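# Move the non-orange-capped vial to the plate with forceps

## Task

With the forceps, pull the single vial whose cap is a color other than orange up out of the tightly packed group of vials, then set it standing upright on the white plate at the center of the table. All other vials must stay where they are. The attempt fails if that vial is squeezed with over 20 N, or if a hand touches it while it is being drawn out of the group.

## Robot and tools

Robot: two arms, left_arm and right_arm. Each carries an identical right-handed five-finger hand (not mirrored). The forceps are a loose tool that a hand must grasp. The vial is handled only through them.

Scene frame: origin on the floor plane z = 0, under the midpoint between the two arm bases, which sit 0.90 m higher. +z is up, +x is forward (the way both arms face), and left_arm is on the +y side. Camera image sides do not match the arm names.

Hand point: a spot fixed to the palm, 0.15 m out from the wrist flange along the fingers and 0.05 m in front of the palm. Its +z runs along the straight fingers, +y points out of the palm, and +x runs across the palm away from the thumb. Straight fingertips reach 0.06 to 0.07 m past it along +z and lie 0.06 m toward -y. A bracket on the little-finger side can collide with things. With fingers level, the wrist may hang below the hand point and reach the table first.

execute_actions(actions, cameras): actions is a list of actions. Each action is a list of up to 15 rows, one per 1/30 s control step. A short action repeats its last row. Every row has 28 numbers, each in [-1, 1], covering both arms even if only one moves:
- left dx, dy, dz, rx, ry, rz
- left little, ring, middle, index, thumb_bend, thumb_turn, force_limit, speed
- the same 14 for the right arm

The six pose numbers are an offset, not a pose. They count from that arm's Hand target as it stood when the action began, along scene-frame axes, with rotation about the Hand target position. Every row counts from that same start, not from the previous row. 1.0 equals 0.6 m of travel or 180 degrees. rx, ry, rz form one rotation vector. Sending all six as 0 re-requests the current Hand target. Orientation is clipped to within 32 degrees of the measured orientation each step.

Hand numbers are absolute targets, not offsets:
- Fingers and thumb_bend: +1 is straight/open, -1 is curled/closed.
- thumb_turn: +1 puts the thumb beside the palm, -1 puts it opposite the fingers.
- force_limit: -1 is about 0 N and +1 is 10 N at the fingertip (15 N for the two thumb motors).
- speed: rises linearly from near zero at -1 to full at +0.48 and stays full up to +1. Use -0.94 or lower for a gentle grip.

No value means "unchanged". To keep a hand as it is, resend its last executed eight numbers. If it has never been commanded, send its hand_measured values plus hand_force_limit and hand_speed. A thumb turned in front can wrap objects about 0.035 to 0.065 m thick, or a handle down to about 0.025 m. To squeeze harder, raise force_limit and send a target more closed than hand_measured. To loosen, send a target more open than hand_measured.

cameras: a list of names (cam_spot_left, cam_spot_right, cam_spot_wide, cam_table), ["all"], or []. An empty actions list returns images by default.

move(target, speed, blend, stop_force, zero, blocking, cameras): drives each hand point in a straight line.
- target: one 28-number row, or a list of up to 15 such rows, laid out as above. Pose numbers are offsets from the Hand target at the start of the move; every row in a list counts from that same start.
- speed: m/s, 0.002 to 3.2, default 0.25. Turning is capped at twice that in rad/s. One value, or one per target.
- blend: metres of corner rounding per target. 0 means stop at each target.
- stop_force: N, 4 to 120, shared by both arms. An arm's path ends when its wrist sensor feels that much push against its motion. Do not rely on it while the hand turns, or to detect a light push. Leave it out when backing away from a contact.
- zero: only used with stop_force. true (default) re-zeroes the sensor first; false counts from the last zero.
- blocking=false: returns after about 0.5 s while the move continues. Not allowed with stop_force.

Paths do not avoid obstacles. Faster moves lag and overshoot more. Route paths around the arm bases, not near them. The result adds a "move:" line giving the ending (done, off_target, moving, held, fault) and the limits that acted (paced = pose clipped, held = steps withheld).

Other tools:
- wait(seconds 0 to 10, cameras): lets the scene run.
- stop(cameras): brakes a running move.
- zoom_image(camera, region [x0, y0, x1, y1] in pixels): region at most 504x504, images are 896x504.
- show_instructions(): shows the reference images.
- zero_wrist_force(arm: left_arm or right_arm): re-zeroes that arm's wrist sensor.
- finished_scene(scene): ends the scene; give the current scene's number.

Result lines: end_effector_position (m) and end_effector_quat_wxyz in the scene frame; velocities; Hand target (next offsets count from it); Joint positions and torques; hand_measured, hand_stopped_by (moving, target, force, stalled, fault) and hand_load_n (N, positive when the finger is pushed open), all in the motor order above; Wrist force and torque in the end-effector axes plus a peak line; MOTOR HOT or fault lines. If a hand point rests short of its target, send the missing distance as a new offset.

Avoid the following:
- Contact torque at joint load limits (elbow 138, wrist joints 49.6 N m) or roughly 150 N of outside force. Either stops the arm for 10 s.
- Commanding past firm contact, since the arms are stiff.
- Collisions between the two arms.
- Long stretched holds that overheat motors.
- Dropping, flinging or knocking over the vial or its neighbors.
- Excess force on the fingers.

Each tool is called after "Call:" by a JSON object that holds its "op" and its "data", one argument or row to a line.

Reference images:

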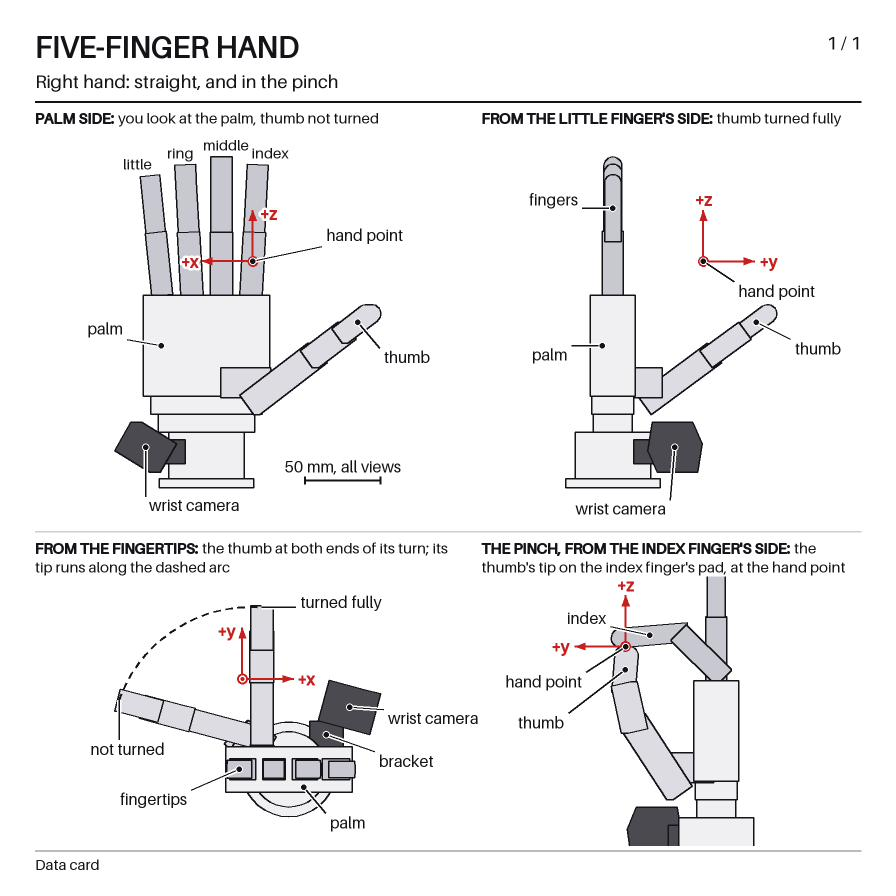

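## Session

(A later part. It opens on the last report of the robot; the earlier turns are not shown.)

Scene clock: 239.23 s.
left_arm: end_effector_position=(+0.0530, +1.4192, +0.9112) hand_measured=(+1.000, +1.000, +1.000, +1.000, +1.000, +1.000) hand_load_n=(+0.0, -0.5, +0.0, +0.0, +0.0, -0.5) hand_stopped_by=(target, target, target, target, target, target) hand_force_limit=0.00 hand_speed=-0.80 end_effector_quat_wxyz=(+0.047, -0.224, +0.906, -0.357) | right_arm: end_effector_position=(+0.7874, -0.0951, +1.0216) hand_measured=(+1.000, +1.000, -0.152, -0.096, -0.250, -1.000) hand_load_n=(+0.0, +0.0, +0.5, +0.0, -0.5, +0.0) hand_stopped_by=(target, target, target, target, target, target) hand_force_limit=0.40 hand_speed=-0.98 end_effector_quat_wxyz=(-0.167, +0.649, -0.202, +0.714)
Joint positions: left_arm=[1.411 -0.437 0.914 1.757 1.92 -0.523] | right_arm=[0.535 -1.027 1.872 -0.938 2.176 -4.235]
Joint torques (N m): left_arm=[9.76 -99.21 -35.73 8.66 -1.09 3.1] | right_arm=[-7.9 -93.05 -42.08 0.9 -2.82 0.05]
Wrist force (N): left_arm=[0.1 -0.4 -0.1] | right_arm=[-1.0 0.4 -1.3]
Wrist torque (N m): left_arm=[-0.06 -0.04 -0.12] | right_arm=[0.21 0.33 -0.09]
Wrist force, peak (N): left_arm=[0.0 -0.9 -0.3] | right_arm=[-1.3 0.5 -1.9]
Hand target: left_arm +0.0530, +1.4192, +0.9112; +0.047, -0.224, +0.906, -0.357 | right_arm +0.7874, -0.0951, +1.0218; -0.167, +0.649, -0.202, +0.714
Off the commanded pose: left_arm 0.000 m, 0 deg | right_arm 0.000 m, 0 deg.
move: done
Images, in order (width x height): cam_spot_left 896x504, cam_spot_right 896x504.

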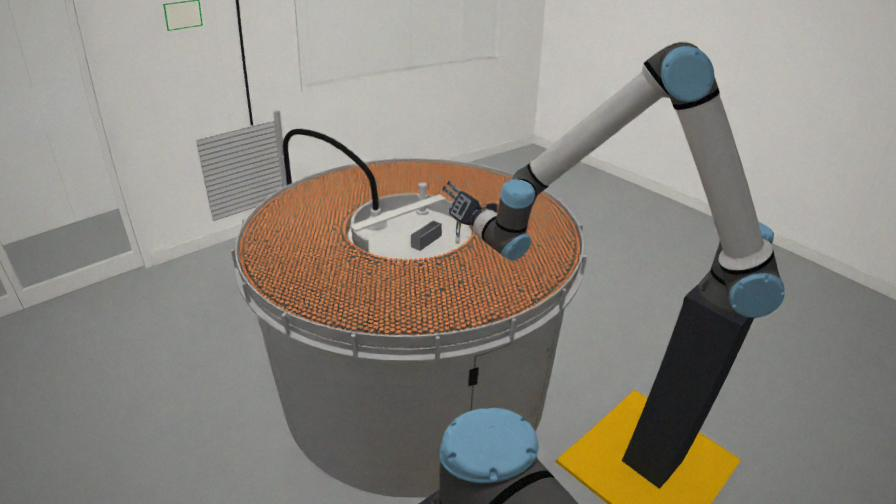

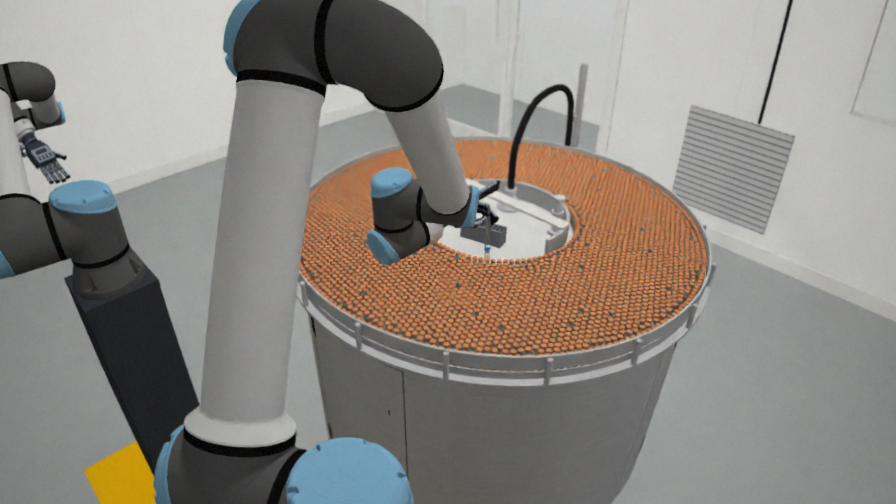

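Call:
{"op": "move", "data": {
  "target": [0,0,0,0,0,0,1,1,1,1,1,1,0,-0.8,0,0,0.01,0,0,0,1,1,-0.148,-0.09,-0.25,-1,0.4,-0.98],
  "speed": 0.006,
  "cameras": ["cam_spot_left","cam_spot_right"]
}}

Call:
{"op": "zoom_image", "data": {
  "camera": "cam_spot_right",
  "region": [470, 232, 502, 264]
}}

Call:
{"op": "zoom_image", "data": {
  "camera": "cam_spot_left",
  "region": [442, 218, 474, 250]
}}

Scene clock: 252.70 s.
left_arm: end_effector_position=(+0.0530, +1.4192, +0.9112) hand_measured=(+1.000, +1.000, +1.000, +1.000, +1.000, +1.000) hand_load_n=(+0.0, +0.0, +0.0, +0.0, +0.0, +0.0) hand_stopped_by=(target, target, target, target, target, target) hand_force_limit=0.00 hand_speed=-0.80 end_effector_quat_wxyz=(+0.047, -0.224, +0.906, -0.357) | right_arm: end_effector_position=(+0.7874, -0.0951, +1.0276) hand_measured=(+1.000, +1.000, -0.148, -0.090, -0.250, -1.000) hand_load_n=(+0.0, +0.0, +0.0, +0.0, +0.0, +0.0) hand_stopped_by=(target, target, target, target, target, target) hand_force_limit=0.40 hand_speed=-0.98 end_effector_quat_wxyz=(-0.167, +0.649, -0.202, +0.714)
Joint positions: left_arm=[1.411 -0.437 0.914 1.757 1.92 -0.523] | right_arm=[0.535 -1.034 1.87 -0.928 2.176 -4.235]
Joint torques (N m): left_arm=[9.6 -99.68 -35.66 8.62 -1.15 3.11] | right_arm=[-7.53 -93.87 -42.57 1.06 -1.61 -0.19]
Wrist force (N): left_arm=[-0.1 -0.2 -0.4] | right_arm=[-0.6 0.5 -1.2]
Wrist torque (N m): left_arm=[0.01 0.01 -0.13] | right_arm=[0.22 0.27 -0.05]
Wrist force, peak (N): left_arm=[-0.1 -1.1 -0.1] | right_arm=[-1.1 0.6 -2.2]
Hand target: left_arm +0.0530, +1.4192, +0.9112; +0.047, -0.224, +0.906, -0.357 | right_arm +0.7874, -0.0951, +1.0278; -0.167, +0.649, -0.202, +0.714
Off the commanded pose: left_arm 0.000 m, 0 deg | right_arm 0.000 m, 0 deg.
move: done
Images, in order (width x height): cam_spot_left 896x504, cam_spot_right 896x504.

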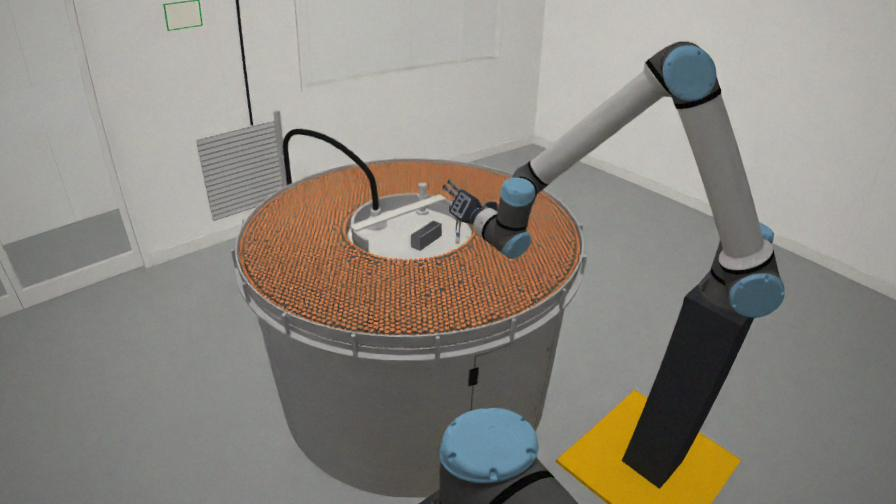

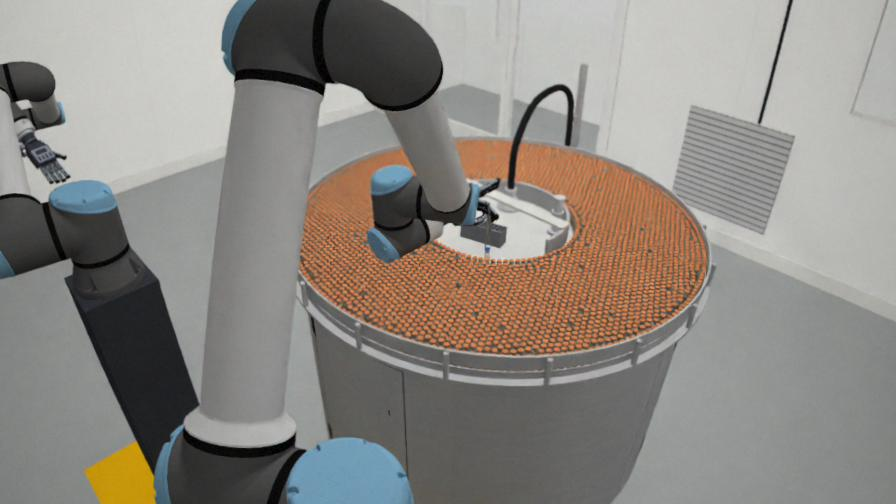

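Scaled by 15.750.

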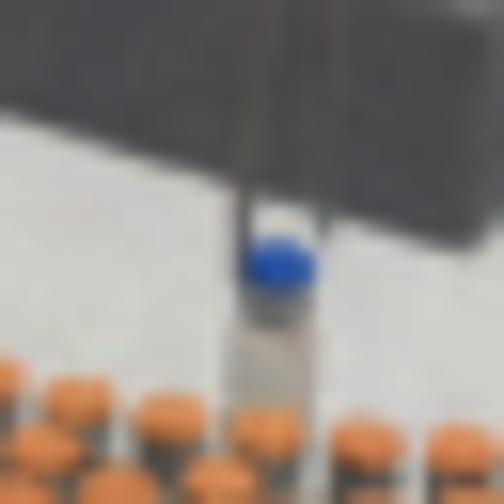

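Scaled by 15.750.

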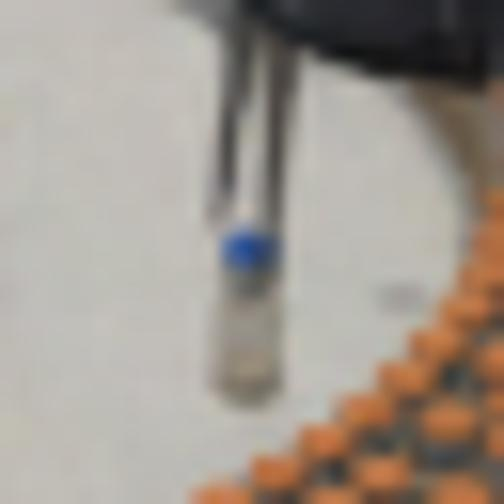

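Call:
{"op": "move", "data": {
  "target": [0,0,0,0,0,0,1,1,1,1,1,1,0,-0.8,0,0,0.0233,0,0,0,1,1,-0.152,-0.096,-0.25,-1,0.4,-0.98],
  "speed": 0.01
}}

Call:
{"op": "move", "data": {
  "target": [0,0,0,0,0,0,1,1,1,1,1,1,0,-0.8,0,0,0.0833,0,0,0,1,1,-0.152,-0.096,-0.25,-1,0.4,-0.98],
  "speed": 0.06,
  "cameras": ["cam_spot_left","cam_spot_right","cam_table"]
}}

Call:
{"op": "zoom_image", "data": {
  "camera": "cam_spot_right",
  "region": [460, 205, 510, 265]
}}

Call:
{"op": "zoom_image", "data": {
  "camera": "cam_spot_left",
  "region": [430, 195, 480, 255]
}}

Scene clock: 258.17 s.
left_arm: end_effector_position=(+0.0530, +1.4192, +0.9112) hand_measured=(+1.000, +1.000, +1.000, +1.000, +1.000, +1.000) hand_load_n=(+0.0, +0.0, +0.0, +0.0, +0.0, +0.0) hand_stopped_by=(target, target, target, target, target, target) hand_force_limit=0.00 hand_speed=-0.80 end_effector_quat_wxyz=(+0.047, -0.224, +0.906, -0.357) | right_arm: end_effector_position=(+0.7874, -0.0951, +1.0416) hand_measured=(+1.000, +1.000, -0.152, -0.096, -0.250, -1.000) hand_load_n=(+0.0, +0.0, +0.5, +0.5, +0.0, +0.0) hand_stopped_by=(target, target, target, target, target, target) hand_force_limit=0.40 hand_speed=-0.98 end_effector_quat_wxyz=(-0.167, +0.649, -0.202, +0.714)
Joint positions: left_arm=[1.411 -0.437 0.914 1.757 1.92 -0.523] | right_arm=[0.535 -1.052 1.865 -0.906 2.176 -4.235]
Joint torques (N m): left_arm=[9.5 -98.55 -34.61 8.56 -1.08 3.26] | right_arm=[-8.8 -94.18 -42.66 0.35 -0.92 -1.94]
Wrist force (N): left_arm=[0.0 -0.8 0.0] | right_arm=[-1.2 0.5 -1.4]
Wrist torque (N m): left_arm=[-0.11 -0.02 -0.15] | right_arm=[0.23 0.36 -0.10]
Wrist force, peak (N): left_arm=[0.3 -0.8 -0.6] | right_arm=[-1.4 0.9 -1.9]
Hand target: left_arm +0.0530, +1.4192, +0.9112; +0.047, -0.224, +0.906, -0.357 | right_arm +0.7874, -0.0951, +1.0418; -0.167, +0.649, -0.202, +0.714
Off the commanded pose: left_arm 0.000 m, 0 deg | right_arm 0.000 m, 0 deg.
move: done

Scene clock: 259.47 s.
left_arm: end_effector_position=(+0.0530, +1.4192, +0.9112) hand_measured=(+1.000, +1.000, +1.000, +1.000, +1.000, +1.000) hand_load_n=(+0.0, +0.0, +0.0, +0.0, +0.0, +0.0) hand_stopped_by=(target, target, target, target, target, target) hand_force_limit=0.00 hand_speed=-0.80 end_effector_quat_wxyz=(+0.047, -0.224, +0.906, -0.357) | right_arm: end_effector_position=(+0.7874, -0.0951, +1.0916) hand_measured=(+1.000, +1.000, -0.152, -0.096, -0.250, -1.000) hand_load_n=(+0.0, +0.0, +0.5, +0.5, +0.0, +0.0) hand_stopped_by=(target, target, target, target, target, target) hand_force_limit=0.40 hand_speed=-0.98 end_effector_quat_wxyz=(-0.167, +0.649, -0.202, +0.714)
Joint positions: left_arm=[1.411 -0.437 0.914 1.757 1.92 -0.523] | right_arm=[0.535 -1.111 1.844 -0.826 2.176 -4.235]
Joint torques (N m): left_arm=[8.85 -99.63 -35.09 8.59 -0.84 3.22] | right_arm=[-4.92 -86.24 -46.52 1.05 -1.89 0.96]
Wrist force (N): left_arm=[0.1 -0.6 -0.3] | right_arm=[-1.1 0.4 -1.6]
Wrist torque (N m): left_arm=[-0.06 -0.02 -0.13] | right_arm=[0.23 0.35 -0.11]
Wrist force, peak (N): left_arm=[-0.2 -0.8 -0.5] | right_arm=[-1.7 0.3 -1.8]
Hand target: left_arm +0.0530, +1.4192, +0.9112; +0.047, -0.224, +0.906, -0.357 | right_arm +0.7874, -0.0951, +1.0918; -0.167, +0.649, -0.202, +0.714
Off the commanded pose: left_arm 0.000 m, 0 deg | right_arm 0.000 m, 0 deg.
move: done
Images, in order (width x height): cam_spot_left 896x504, cam_spot_right 896x504, cam_table 896x504.

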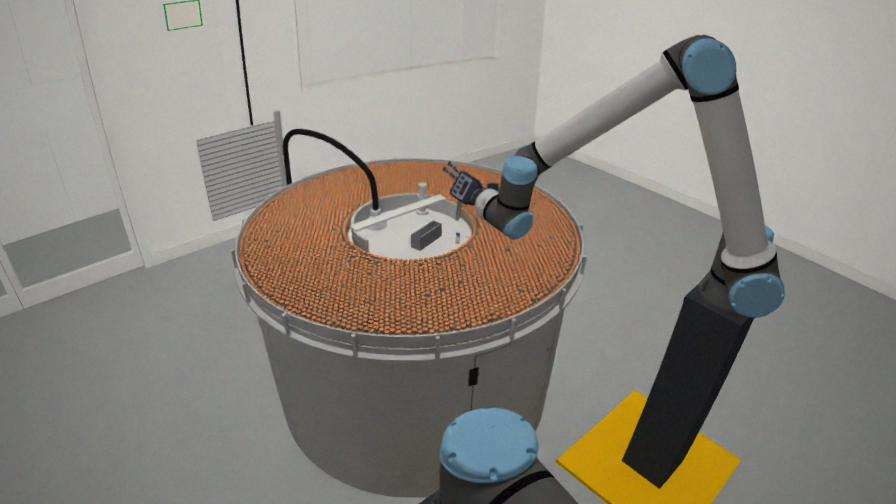

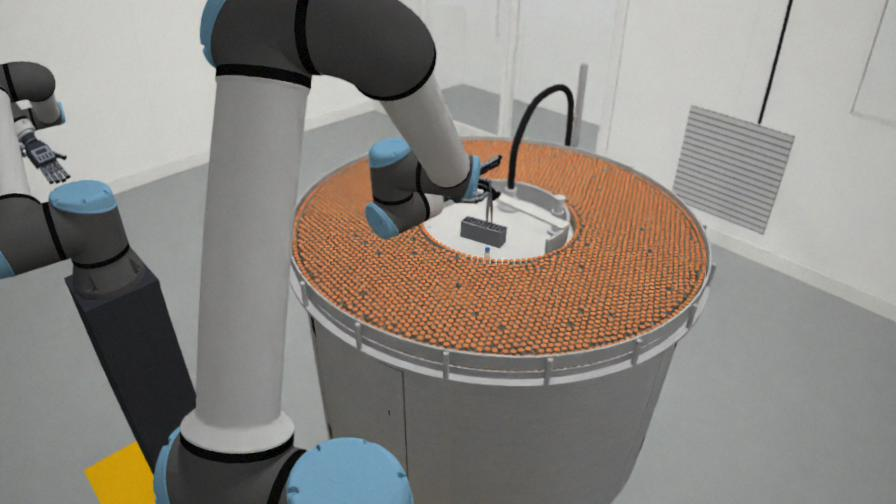

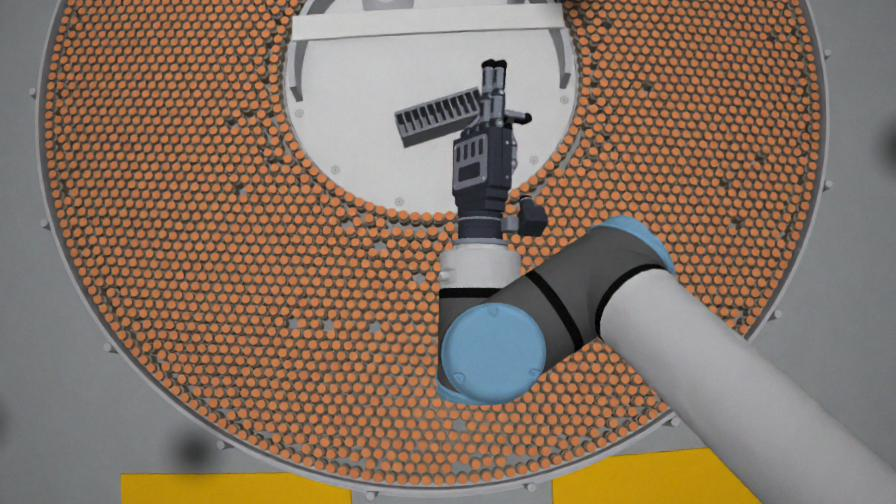

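Scaled by 8.400.

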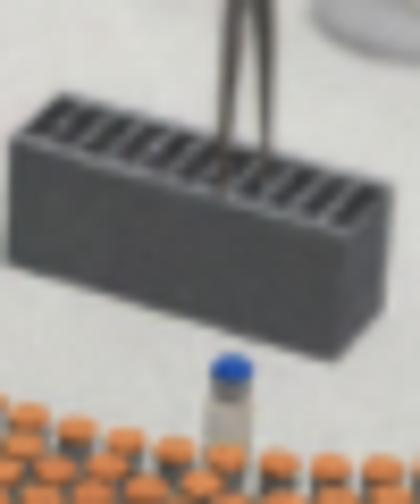

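Scaled by 8.400.

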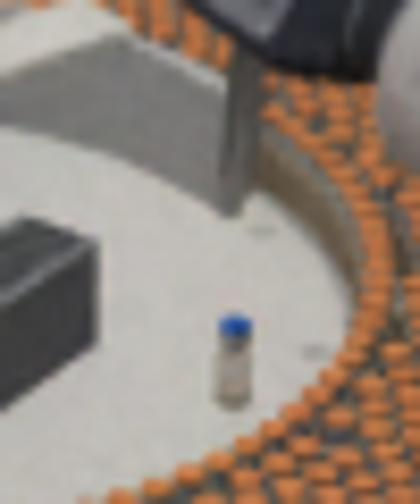

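Call:
{"op": "zoom_image", "data": {
  "camera": "cam_table",
  "region": [385, 70, 495, 160]
}}

Call:
{"op": "move", "data": {
  "target": [0,0,0,0,0,0,1,1,1,1,1,1,0,-0.8,0.1267,0.124,0.0137,-0.0043,0.0247,0.1071,1,1,-0.152,-0.096,-0.25,-1,0.4,-0.98],
  "speed": 0.2,
  "cameras": ["cam_spot_left","cam_spot_right","cam_table"]
}}

Call:
{"op": "zoom_image", "data": {
  "camera": "cam_spot_right",
  "region": [456, 195, 512, 251]
}}

Call:
{"op": "zoom_image", "data": {
  "camera": "cam_spot_left",
  "region": [405, 195, 461, 251]
}}

Scaled by 4.582.

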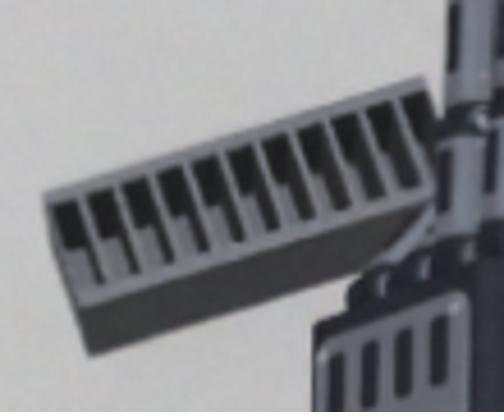

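Scene clock: 278.77 s.
left_arm: end_effector_position=(+0.0530, +1.4192, +0.9112) hand_measured=(+1.000, +1.000, +1.000, +1.000, +1.000, +1.000) hand_load_n=(+0.0, +0.0, +0.0, +0.0, +0.0, -0.5) hand_stopped_by=(target, target, target, target, target, target) hand_force_limit=0.00 hand_speed=-0.80 end_effector_quat_wxyz=(+0.047, -0.224, +0.906, -0.357) | right_arm: end_effector_position=(+0.8633, -0.0208, +1.1000) hand_measured=(+1.000, +1.000, -0.152, -0.096, -0.250, -1.000) hand_load_n=(+0.0, +0.0, +0.5, +0.5, +0.0, +0.5) hand_stopped_by=(target, target, target, target, target, target) hand_force_limit=0.40 hand_speed=-0.98 end_effector_quat_wxyz=(-0.272, +0.702, -0.092, +0.652)
Joint positions: left_arm=[1.411 -0.437 0.914 1.757 1.92 -0.523] | right_arm=[0.466 -1.067 1.705 -0.636 1.773 -4.187]
Joint torques (N m): left_arm=[10.38 -100.12 -34.95 8.42 -0.85 3.22] | right_arm=[-10.33 -68.01 -47.25 1.26 -3.18 1.89]
Wrist force (N): left_arm=[-0.1 -0.4 0.1] | right_arm=[-1.4 0.7 -1.5]
Wrist torque (N m): left_arm=[-0.06 -0.01 -0.13] | right_arm=[0.23 0.39 -0.28]
Wrist force, peak (N): left_arm=[0.3 -0.8 -0.1] | right_arm=[-1.4 0.6 -2.2]
Hand target: left_arm +0.0530, +1.4192, +0.9112; +0.047, -0.224, +0.906, -0.357 | right_arm +0.8634, -0.0207, +1.1000; -0.272, +0.702, -0.092, +0.652
Off the commanded pose: left_arm 0.000 m, 0 deg | right_arm 0.000 m, 0 deg.
move: done
Images, in order (width x height): cam_spot_left 896x504, cam_spot_right 896x504, cam_table 896x504.

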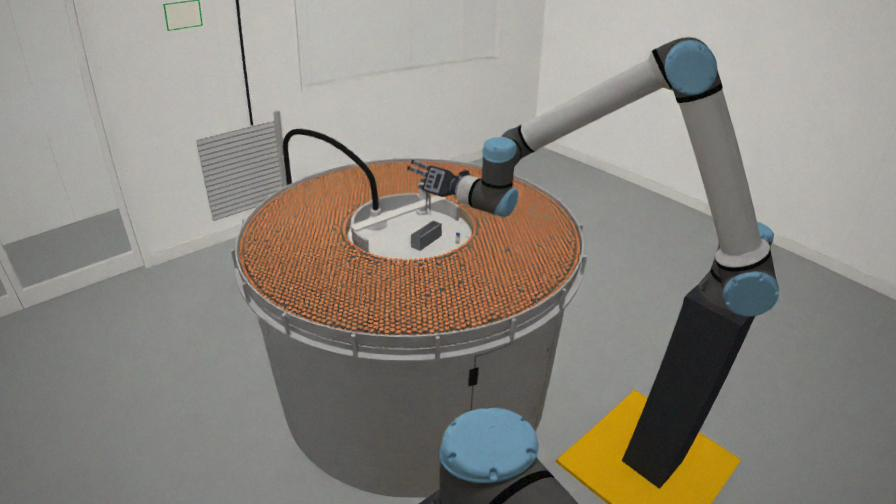

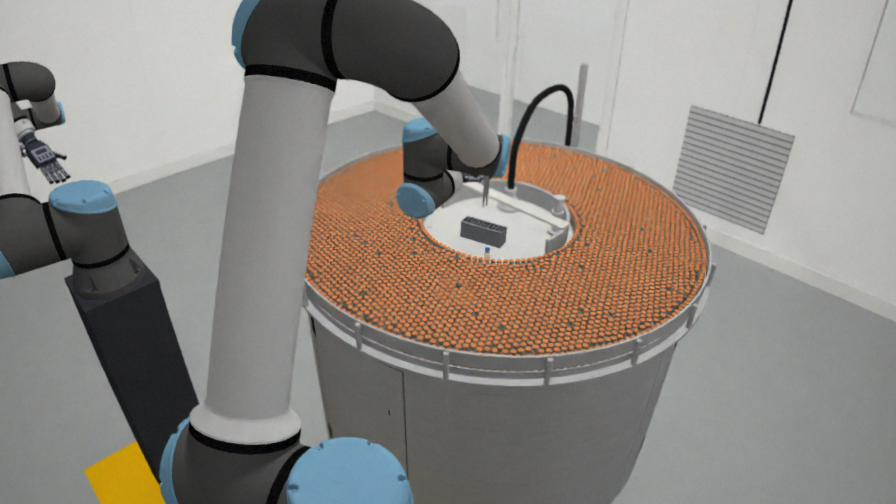

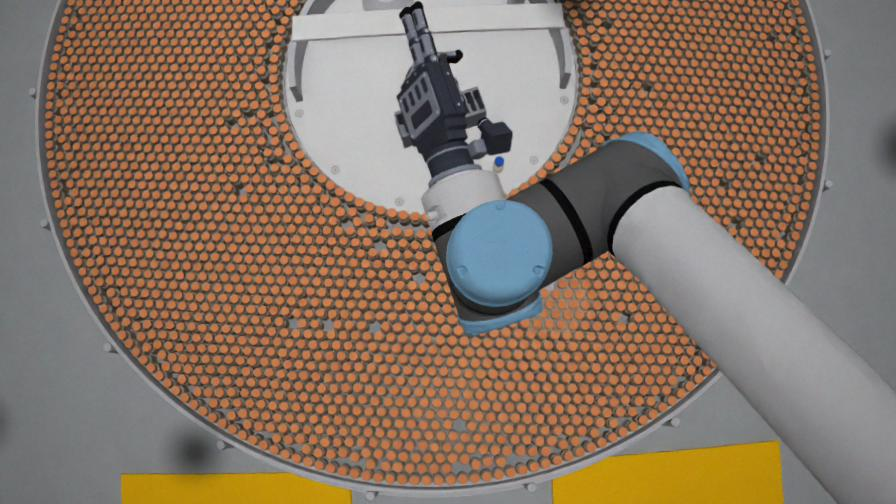

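Scaled by 9.000.

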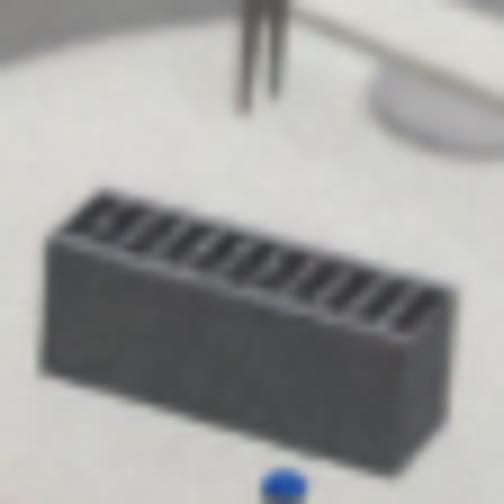

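Scaled by 9.000.

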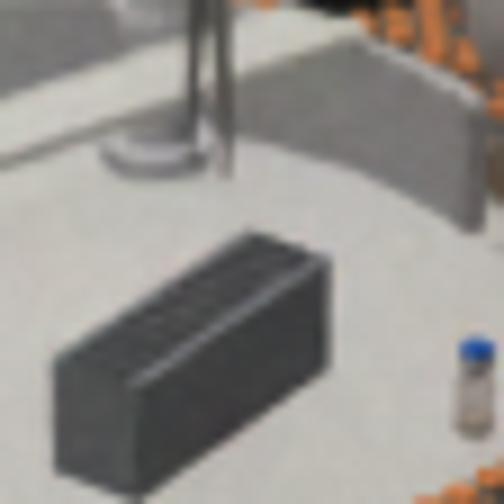

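Call:
{"op": "move", "data": {
  "target": [0,0,0,0,0,0,1,1,1,1,1,1,0,-0.8,0.0033,0.0058,-0.0867,0,0,0.0333,1,1,-0.152,-0.096,-0.25,-1,0.4,-0.98],
  "speed": 0.08,
  "cameras": ["cam_spot_left","cam_spot_right"]
}}

Call:
{"op": "zoom_image", "data": {
  "camera": "cam_spot_right",
  "region": [456, 200, 512, 256]
}}

Call:
{"op": "zoom_image", "data": {
  "camera": "cam_spot_left",
  "region": [405, 200, 461, 256]
}}

Scene clock: 293.47 s.
left_arm: end_effector_position=(+0.0530, +1.4192, +0.9112) hand_measured=(+1.000, +1.000, +1.000, +1.000, +1.000, +1.000) hand_load_n=(+0.0, +0.0, +0.0, +0.0, +0.0, -0.5) hand_stopped_by=(target, target, target, target, target, target) hand_force_limit=0.00 hand_speed=-0.80 end_effector_quat_wxyz=(+0.047, -0.224, +0.906, -0.357) | right_arm: end_effector_position=(+0.8654, -0.0173, +1.0481) hand_measured=(+1.000, +1.000, -0.152, -0.096, -0.250, -1.000) hand_load_n=(+0.0, +0.0, +0.5, +0.5, +0.0, +0.0) hand_stopped_by=(target, target, target, target, target, target) hand_force_limit=0.40 hand_speed=-0.98 end_effector_quat_wxyz=(-0.305, +0.706, -0.055, +0.637)
Joint positions: left_arm=[1.411 -0.437 0.914 1.757 1.92 -0.523] | right_arm=[0.433 -1.026 1.752 -0.724 1.635 -4.188]
Joint torques (N m): left_arm=[9.12 -99.08 -34.91 8.49 -0.94 3.18] | right_arm=[-10.21 -70.08 -26.26 -3.41 -3.07 -1.78]
Wrist force (N): left_arm=[-0.1 -0.5 -0.1] | right_arm=[-0.6 0.7 -1.3]
Wrist torque (N m): left_arm=[-0.07 0.00 -0.14] | right_arm=[0.23 0.27 -0.21]
Wrist force, peak (N): left_arm=[0.1 -1.0 0.0] | right_arm=[-1.7 1.1 -1.6]
Hand target: left_arm +0.0530, +1.4192, +0.9112; +0.047, -0.224, +0.906, -0.357 | right_arm +0.8654, -0.0172, +1.0480; -0.305, +0.706, -0.055, +0.637
Off the commanded pose: left_arm 0.000 m, 0 deg | right_arm 0.000 m, 0 deg.
move: done
Images, in order (width x height): cam_spot_left 896x504, cam_spot_right 896x504.

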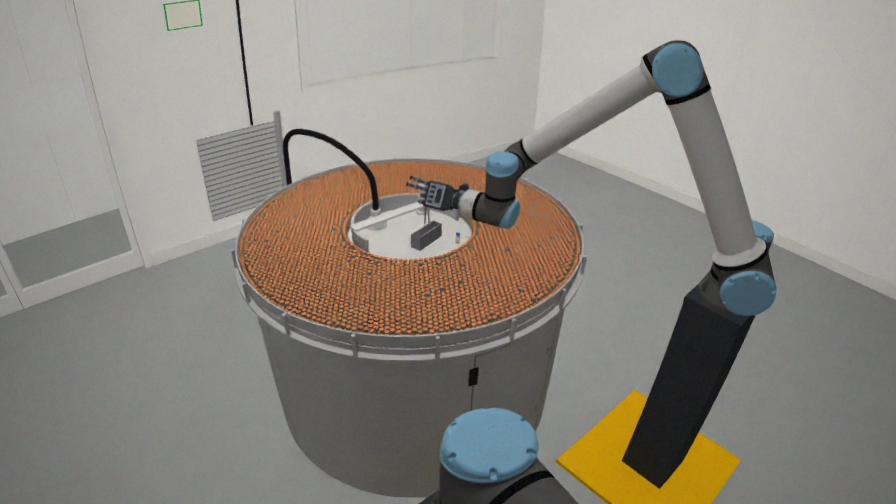

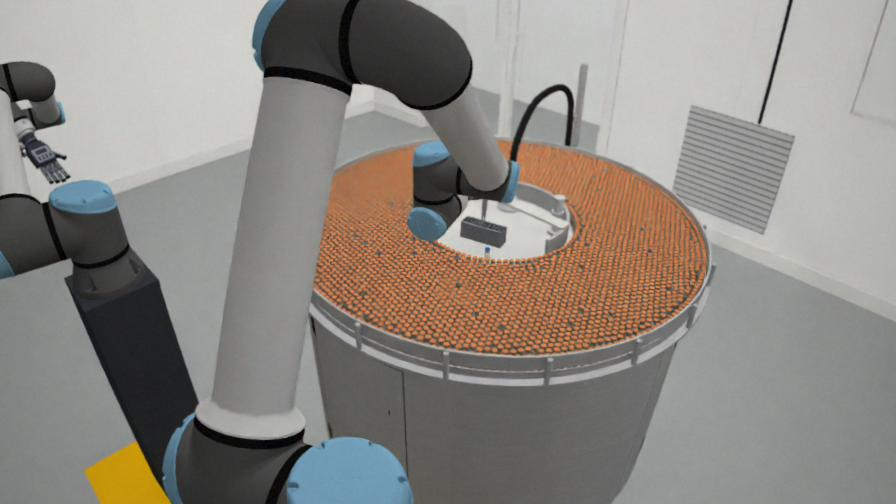

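Scaled by 9.000.

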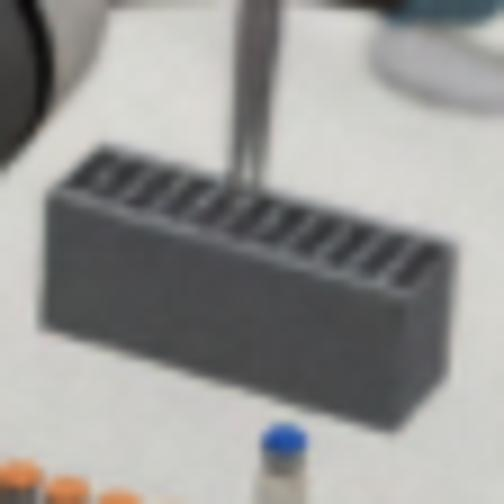

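Scaled by 9.000.

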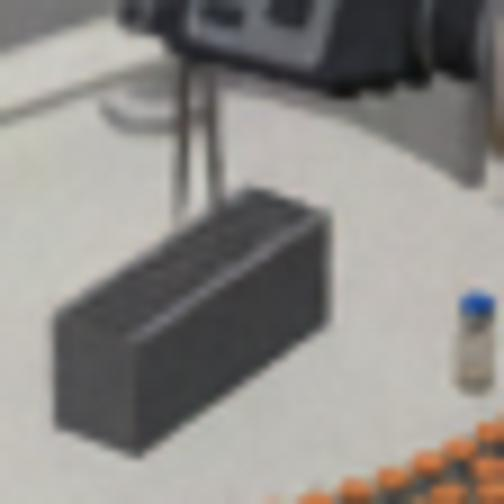

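Call:
{"op": "move", "data": {
  "target": [0,0,0,0,0,0,1,1,1,1,1,1,0,-0.8,0.0015,0.0008,-0.0883,0,0,0,1,1,-0.152,-0.096,-0.25,-1,0.4,-0.98],
  "speed": 0.015,
  "stop_force": 4,
  "cameras": ["cam_spot_left","cam_spot_right"]
}}

Call:
{"op": "zoom_image", "data": {
  "camera": "cam_spot_right",
  "region": [456, 200, 512, 256]
}}

Call:
{"op": "zoom_image", "data": {
  "camera": "cam_spot_left",
  "region": [405, 200, 461, 256]
}}

Scene clock: 304.37 s.
left_arm: end_effector_position=(+0.0530, +1.4192, +0.9112) hand_measured=(+1.000, +1.000, +1.000, +1.000, +1.000, +1.000) hand_load_n=(+0.0, +0.0, +0.0, +0.0, +0.0, +0.0) hand_stopped_by=(target, target, target, target, target, target) hand_force_limit=0.00 hand_speed=-0.80 end_effector_quat_wxyz=(+0.047, -0.224, +0.906, -0.357) | right_arm: end_effector_position=(+0.8663, -0.0168, +0.9950) hand_measured=(+1.000, +1.000, -0.152, -0.096, -0.250, -1.000) hand_load_n=(+0.0, +0.0, +1.5, +1.0, -1.5, -0.5) hand_stopped_by=(target, target, target, target, target, target) hand_force_limit=0.40 hand_speed=-0.98 end_effector_quat_wxyz=(-0.305, +0.706, -0.055, +0.637)
Joint positions: left_arm=[1.411 -0.437 0.914 1.757 1.92 -0.523] | right_arm=[0.433 -0.963 1.768 -0.802 1.635 -4.188]
Joint torques (N m): left_arm=[9.03 -100.77 -34.38 8.57 -1.2 3.3] | right_arm=[6.94 -68.58 -21.15 -2.51 3.14 -1.23]
Wrist force (N): left_arm=[0.1 -0.5 -0.4] | right_arm=[2.2 -1.5 -1.6]
Wrist torque (N m): left_arm=[-0.05 -0.01 -0.13] | right_arm=[0.23 0.43 -0.23]
Wrist force, peak (N): left_arm=[0.2 -0.9 -0.4] | right_arm=[3.0 -1.6 -1.7]
Hand target: left_arm +0.0530, +1.4192, +0.9112; +0.047, -0.224, +0.906, -0.357 | right_arm +0.8663, -0.0168, +0.9950; -0.305, +0.706, -0.055, +0.637
Off the commanded pose: left_arm 0.000 m, 0 deg | right_arm 0.000 m, 0 deg.
move: contact (right_arm)
Images, in order (width x height): cam_spot_left 896x504, cam_spot_right 896x504.

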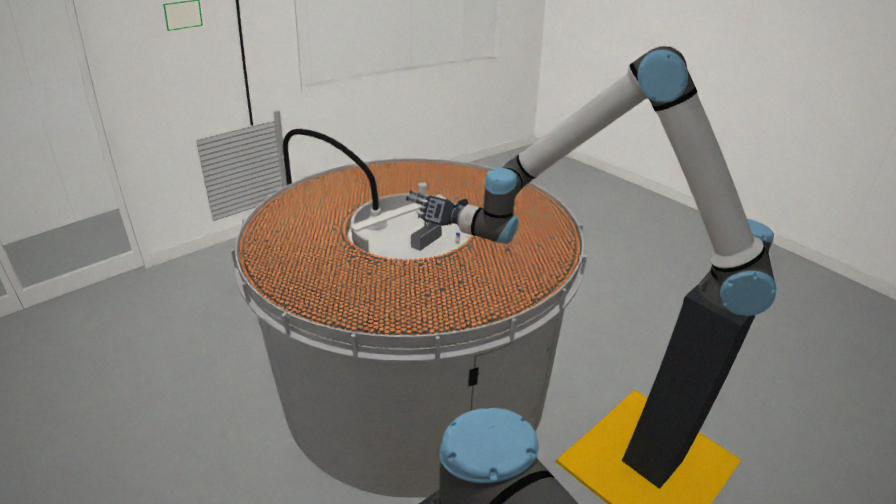

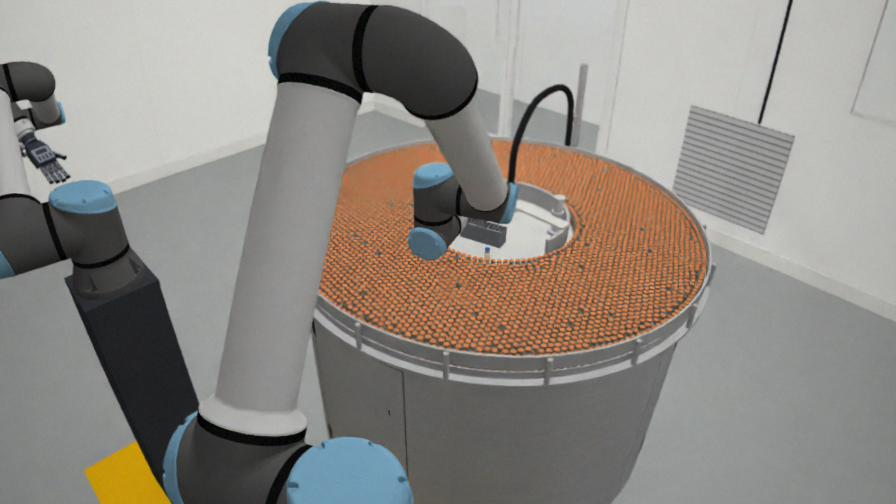

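Scaled by 9.000.

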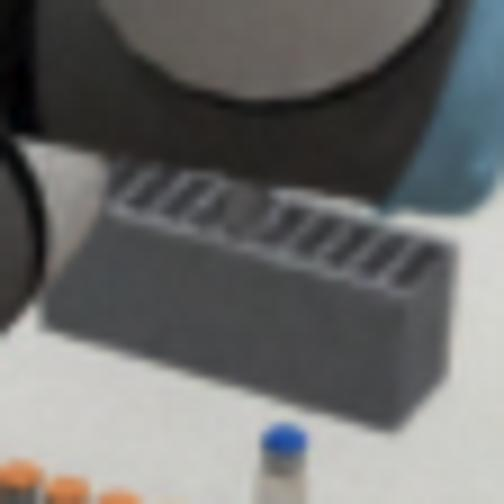

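Scaled by 9.000.

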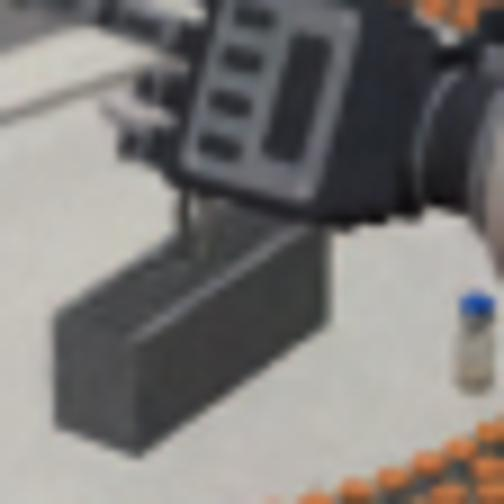

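Call:
{"op": "move", "data": {
  "target": [0,0,0,0,0,0,1,1,1,1,1,1,0,-0.8,0,0,0.001,0,0,0,1,1,0.15,0.2,-0.25,-1,0.4,-0.9],
  "speed": 0.05
}}

Call:
{"op": "move", "data": {
  "target": [0,0,0,0,0,0,1,1,1,1,1,1,0,-0.8,-0.038,0.127,0,0,0,0,1,1,0.15,0.2,-0.25,-1,0.4,-0.9],
  "speed": 0.07,
  "stop_force": 6,
  "cameras": ["cam_spot_left","cam_spot_right","cam_table"]
}}

Call:
{"op": "zoom_image", "data": {
  "camera": "cam_table",
  "region": [380, 60, 530, 190]
}}

Call:
{"op": "zoom_image", "data": {
  "camera": "cam_table",
  "region": [510, 242, 590, 322]
}}

Scene clock: 310.63 s.
left_arm: end_effector_position=(+0.0530, +1.4192, +0.9112) hand_measured=(+1.000, +1.000, +1.000, +1.000, +1.000, +1.000) hand_load_n=(+0.0, +0.0, +0.0, +0.0, +0.0, +0.0) hand_stopped_by=(target, target, target, target, target, target) hand_force_limit=0.00 hand_speed=-0.80 end_effector_quat_wxyz=(+0.047, -0.224, +0.906, -0.357) | right_arm: end_effector_position=(+0.8663, -0.0168, +0.9956) hand_measured=(+1.000, +1.000, +0.150, +0.200, -0.250, -1.000) hand_load_n=(+0.0, +0.0, +0.0, +0.0, +0.0, +0.0) hand_stopped_by=(target, target, target, target, target, target) hand_force_limit=0.40 hand_speed=-0.90 end_effector_quat_wxyz=(-0.305, +0.706, -0.055, +0.637)
Joint positions: left_arm=[1.411 -0.437 0.914 1.757 1.92 -0.523] | right_arm=[0.433 -0.964 1.768 -0.801 1.635 -4.188]
Joint torques (N m): left_arm=[9.6 -100.7 -34.74 8.48 -1.1 3.07] | right_arm=[5.97 -97.19 -43.15 0.66 2.71 -1.23]
Wrist force (N): left_arm=[0.1 -0.6 -0.1] | right_arm=[-1.5 0.4 -0.9]
Wrist torque (N m): left_arm=[-0.08 -0.03 -0.13] | right_arm=[0.17 0.43 -0.28]
Wrist force, peak (N): left_arm=[0.0 -1.1 -0.3] | right_arm=[2.7 -2.1 -1.6]
Hand target: left_arm +0.0530, +1.4192, +0.9112; +0.047, -0.224, +0.906, -0.357 | right_arm +0.8663, -0.0168, +0.9956; -0.305, +0.706, -0.055, +0.637
Off the commanded pose: left_arm 0.000 m, 0 deg | right_arm 0.000 m, 0 deg.
move: done

Scene clock: 312.93 s.
left_arm: end_effector_position=(+0.0530, +1.4192, +0.9112) hand_measured=(+1.000, +1.000, +1.000, +1.000, +1.000, +1.000) hand_load_n=(+0.0, +0.0, +0.0, +0.0, +0.0, +0.0) hand_stopped_by=(target, target, target, target, target, target) hand_force_limit=0.00 hand_speed=-0.80 end_effector_quat_wxyz=(+0.047, -0.224, +0.906, -0.357) | right_arm: end_effector_position=(+0.8435, +0.0594, +0.9956) hand_measured=(+1.000, +1.000, +0.150, +0.200, -0.250, -1.000) hand_load_n=(+0.0, -0.5, +0.0, +0.0, +0.0, +0.0) hand_stopped_by=(target, target, target, target, target, target) hand_force_limit=0.40 hand_speed=-0.90 end_effector_quat_wxyz=(-0.305, +0.706, -0.055, +0.637)
Joint positions: left_arm=[1.411 -0.437 0.914 1.757 1.92 -0.523] | right_arm=[0.535 -0.925 1.694 -0.767 1.737 -4.187]
Joint torques (N m): left_arm=[9.28 -99.81 -34.57 8.53 -1 3.05] | right_arm=[7.88 -75.95 -43.33 1.11 3.31 2.43]
Wrist force (N): left_arm=[0.1 -0.7 -0.3] | right_arm=[-0.9 0.2 -1.7]
Wrist torque (N m): left_arm=[-0.08 -0.02 -0.14] | right_arm=[0.20 0.33 -0.25]
Wrist force, peak (N): left_arm=[0.3 -0.8 -0.4] | right_arm=[-1.1 0.9 -1.9]
Hand target: left_arm +0.0530, +1.4192, +0.9112; +0.047, -0.224, +0.906, -0.357 | right_arm +0.8435, +0.0594, +0.9956; -0.305, +0.706, -0.055, +0.637
Off the commanded pose: left_arm 0.000 m, 0 deg | right_arm 0.000 m, 0 deg.
move: done
Images, in order (width x height): cam_spot_left 896x504, cam_spot_right 896x504, cam_table 896x504.

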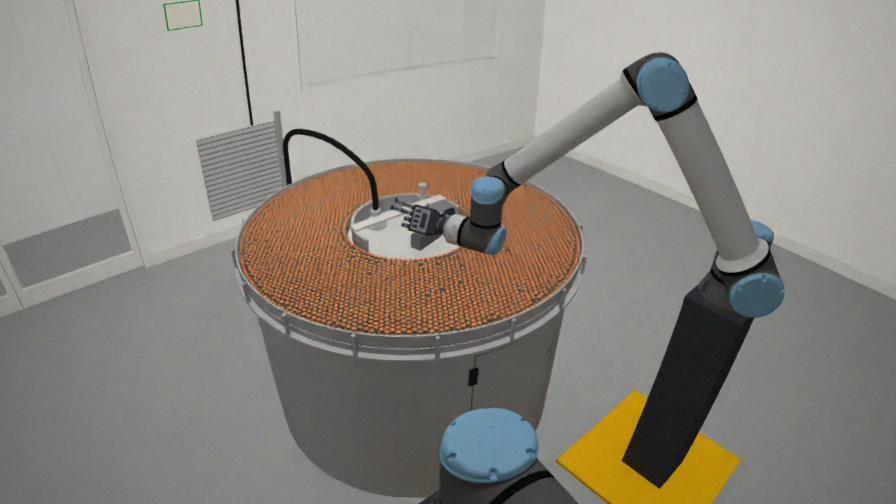

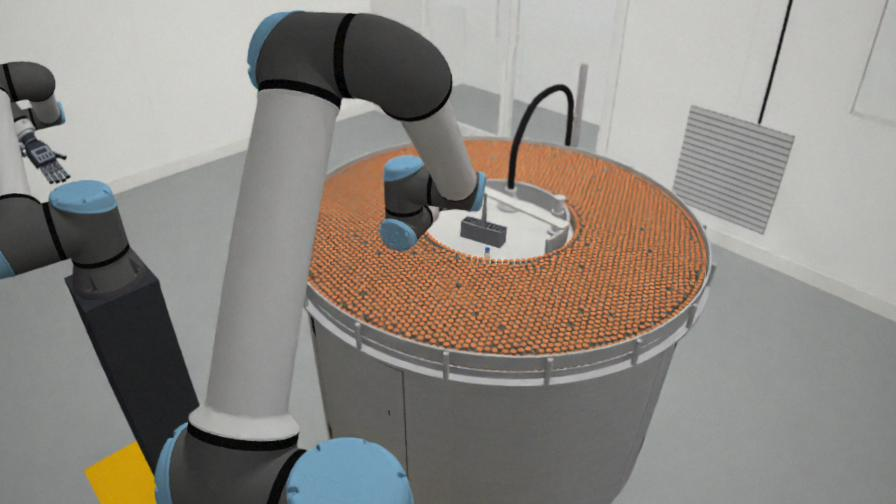

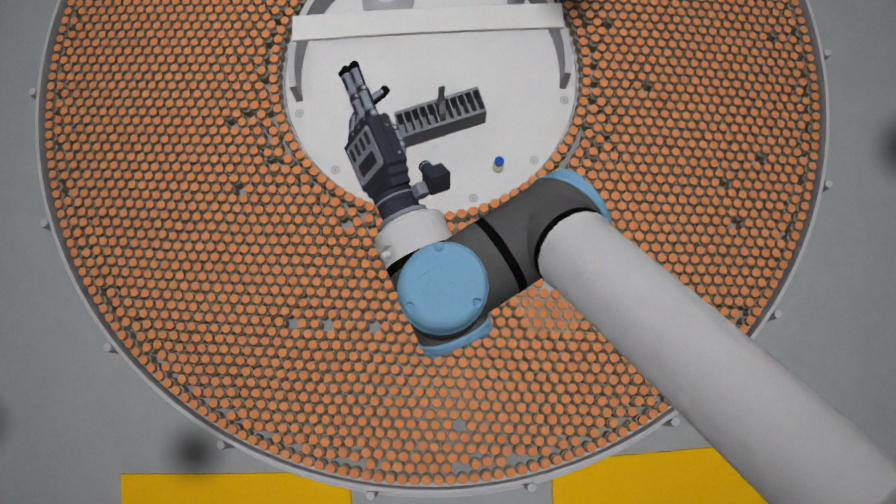

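Scaled by 3.360.

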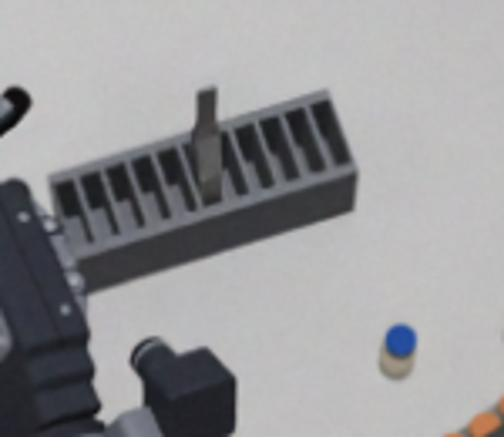

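Scaled by 6.300.

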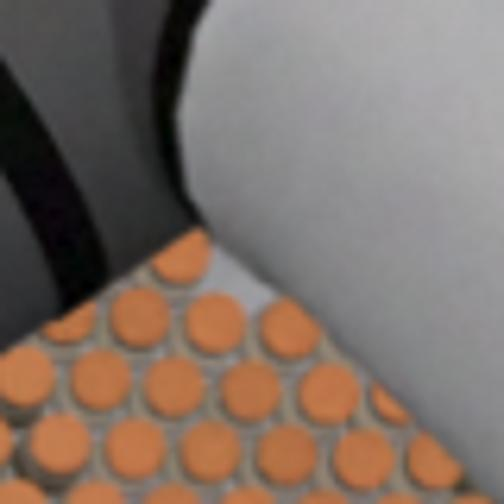

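Vial stands upright on the plate, forceps are back in the rack, and the neighbouring vials are standing.

Call:
{"op": "finished_scene", "data": {
  "scene": 2
}}

The scene is finished: the task was done.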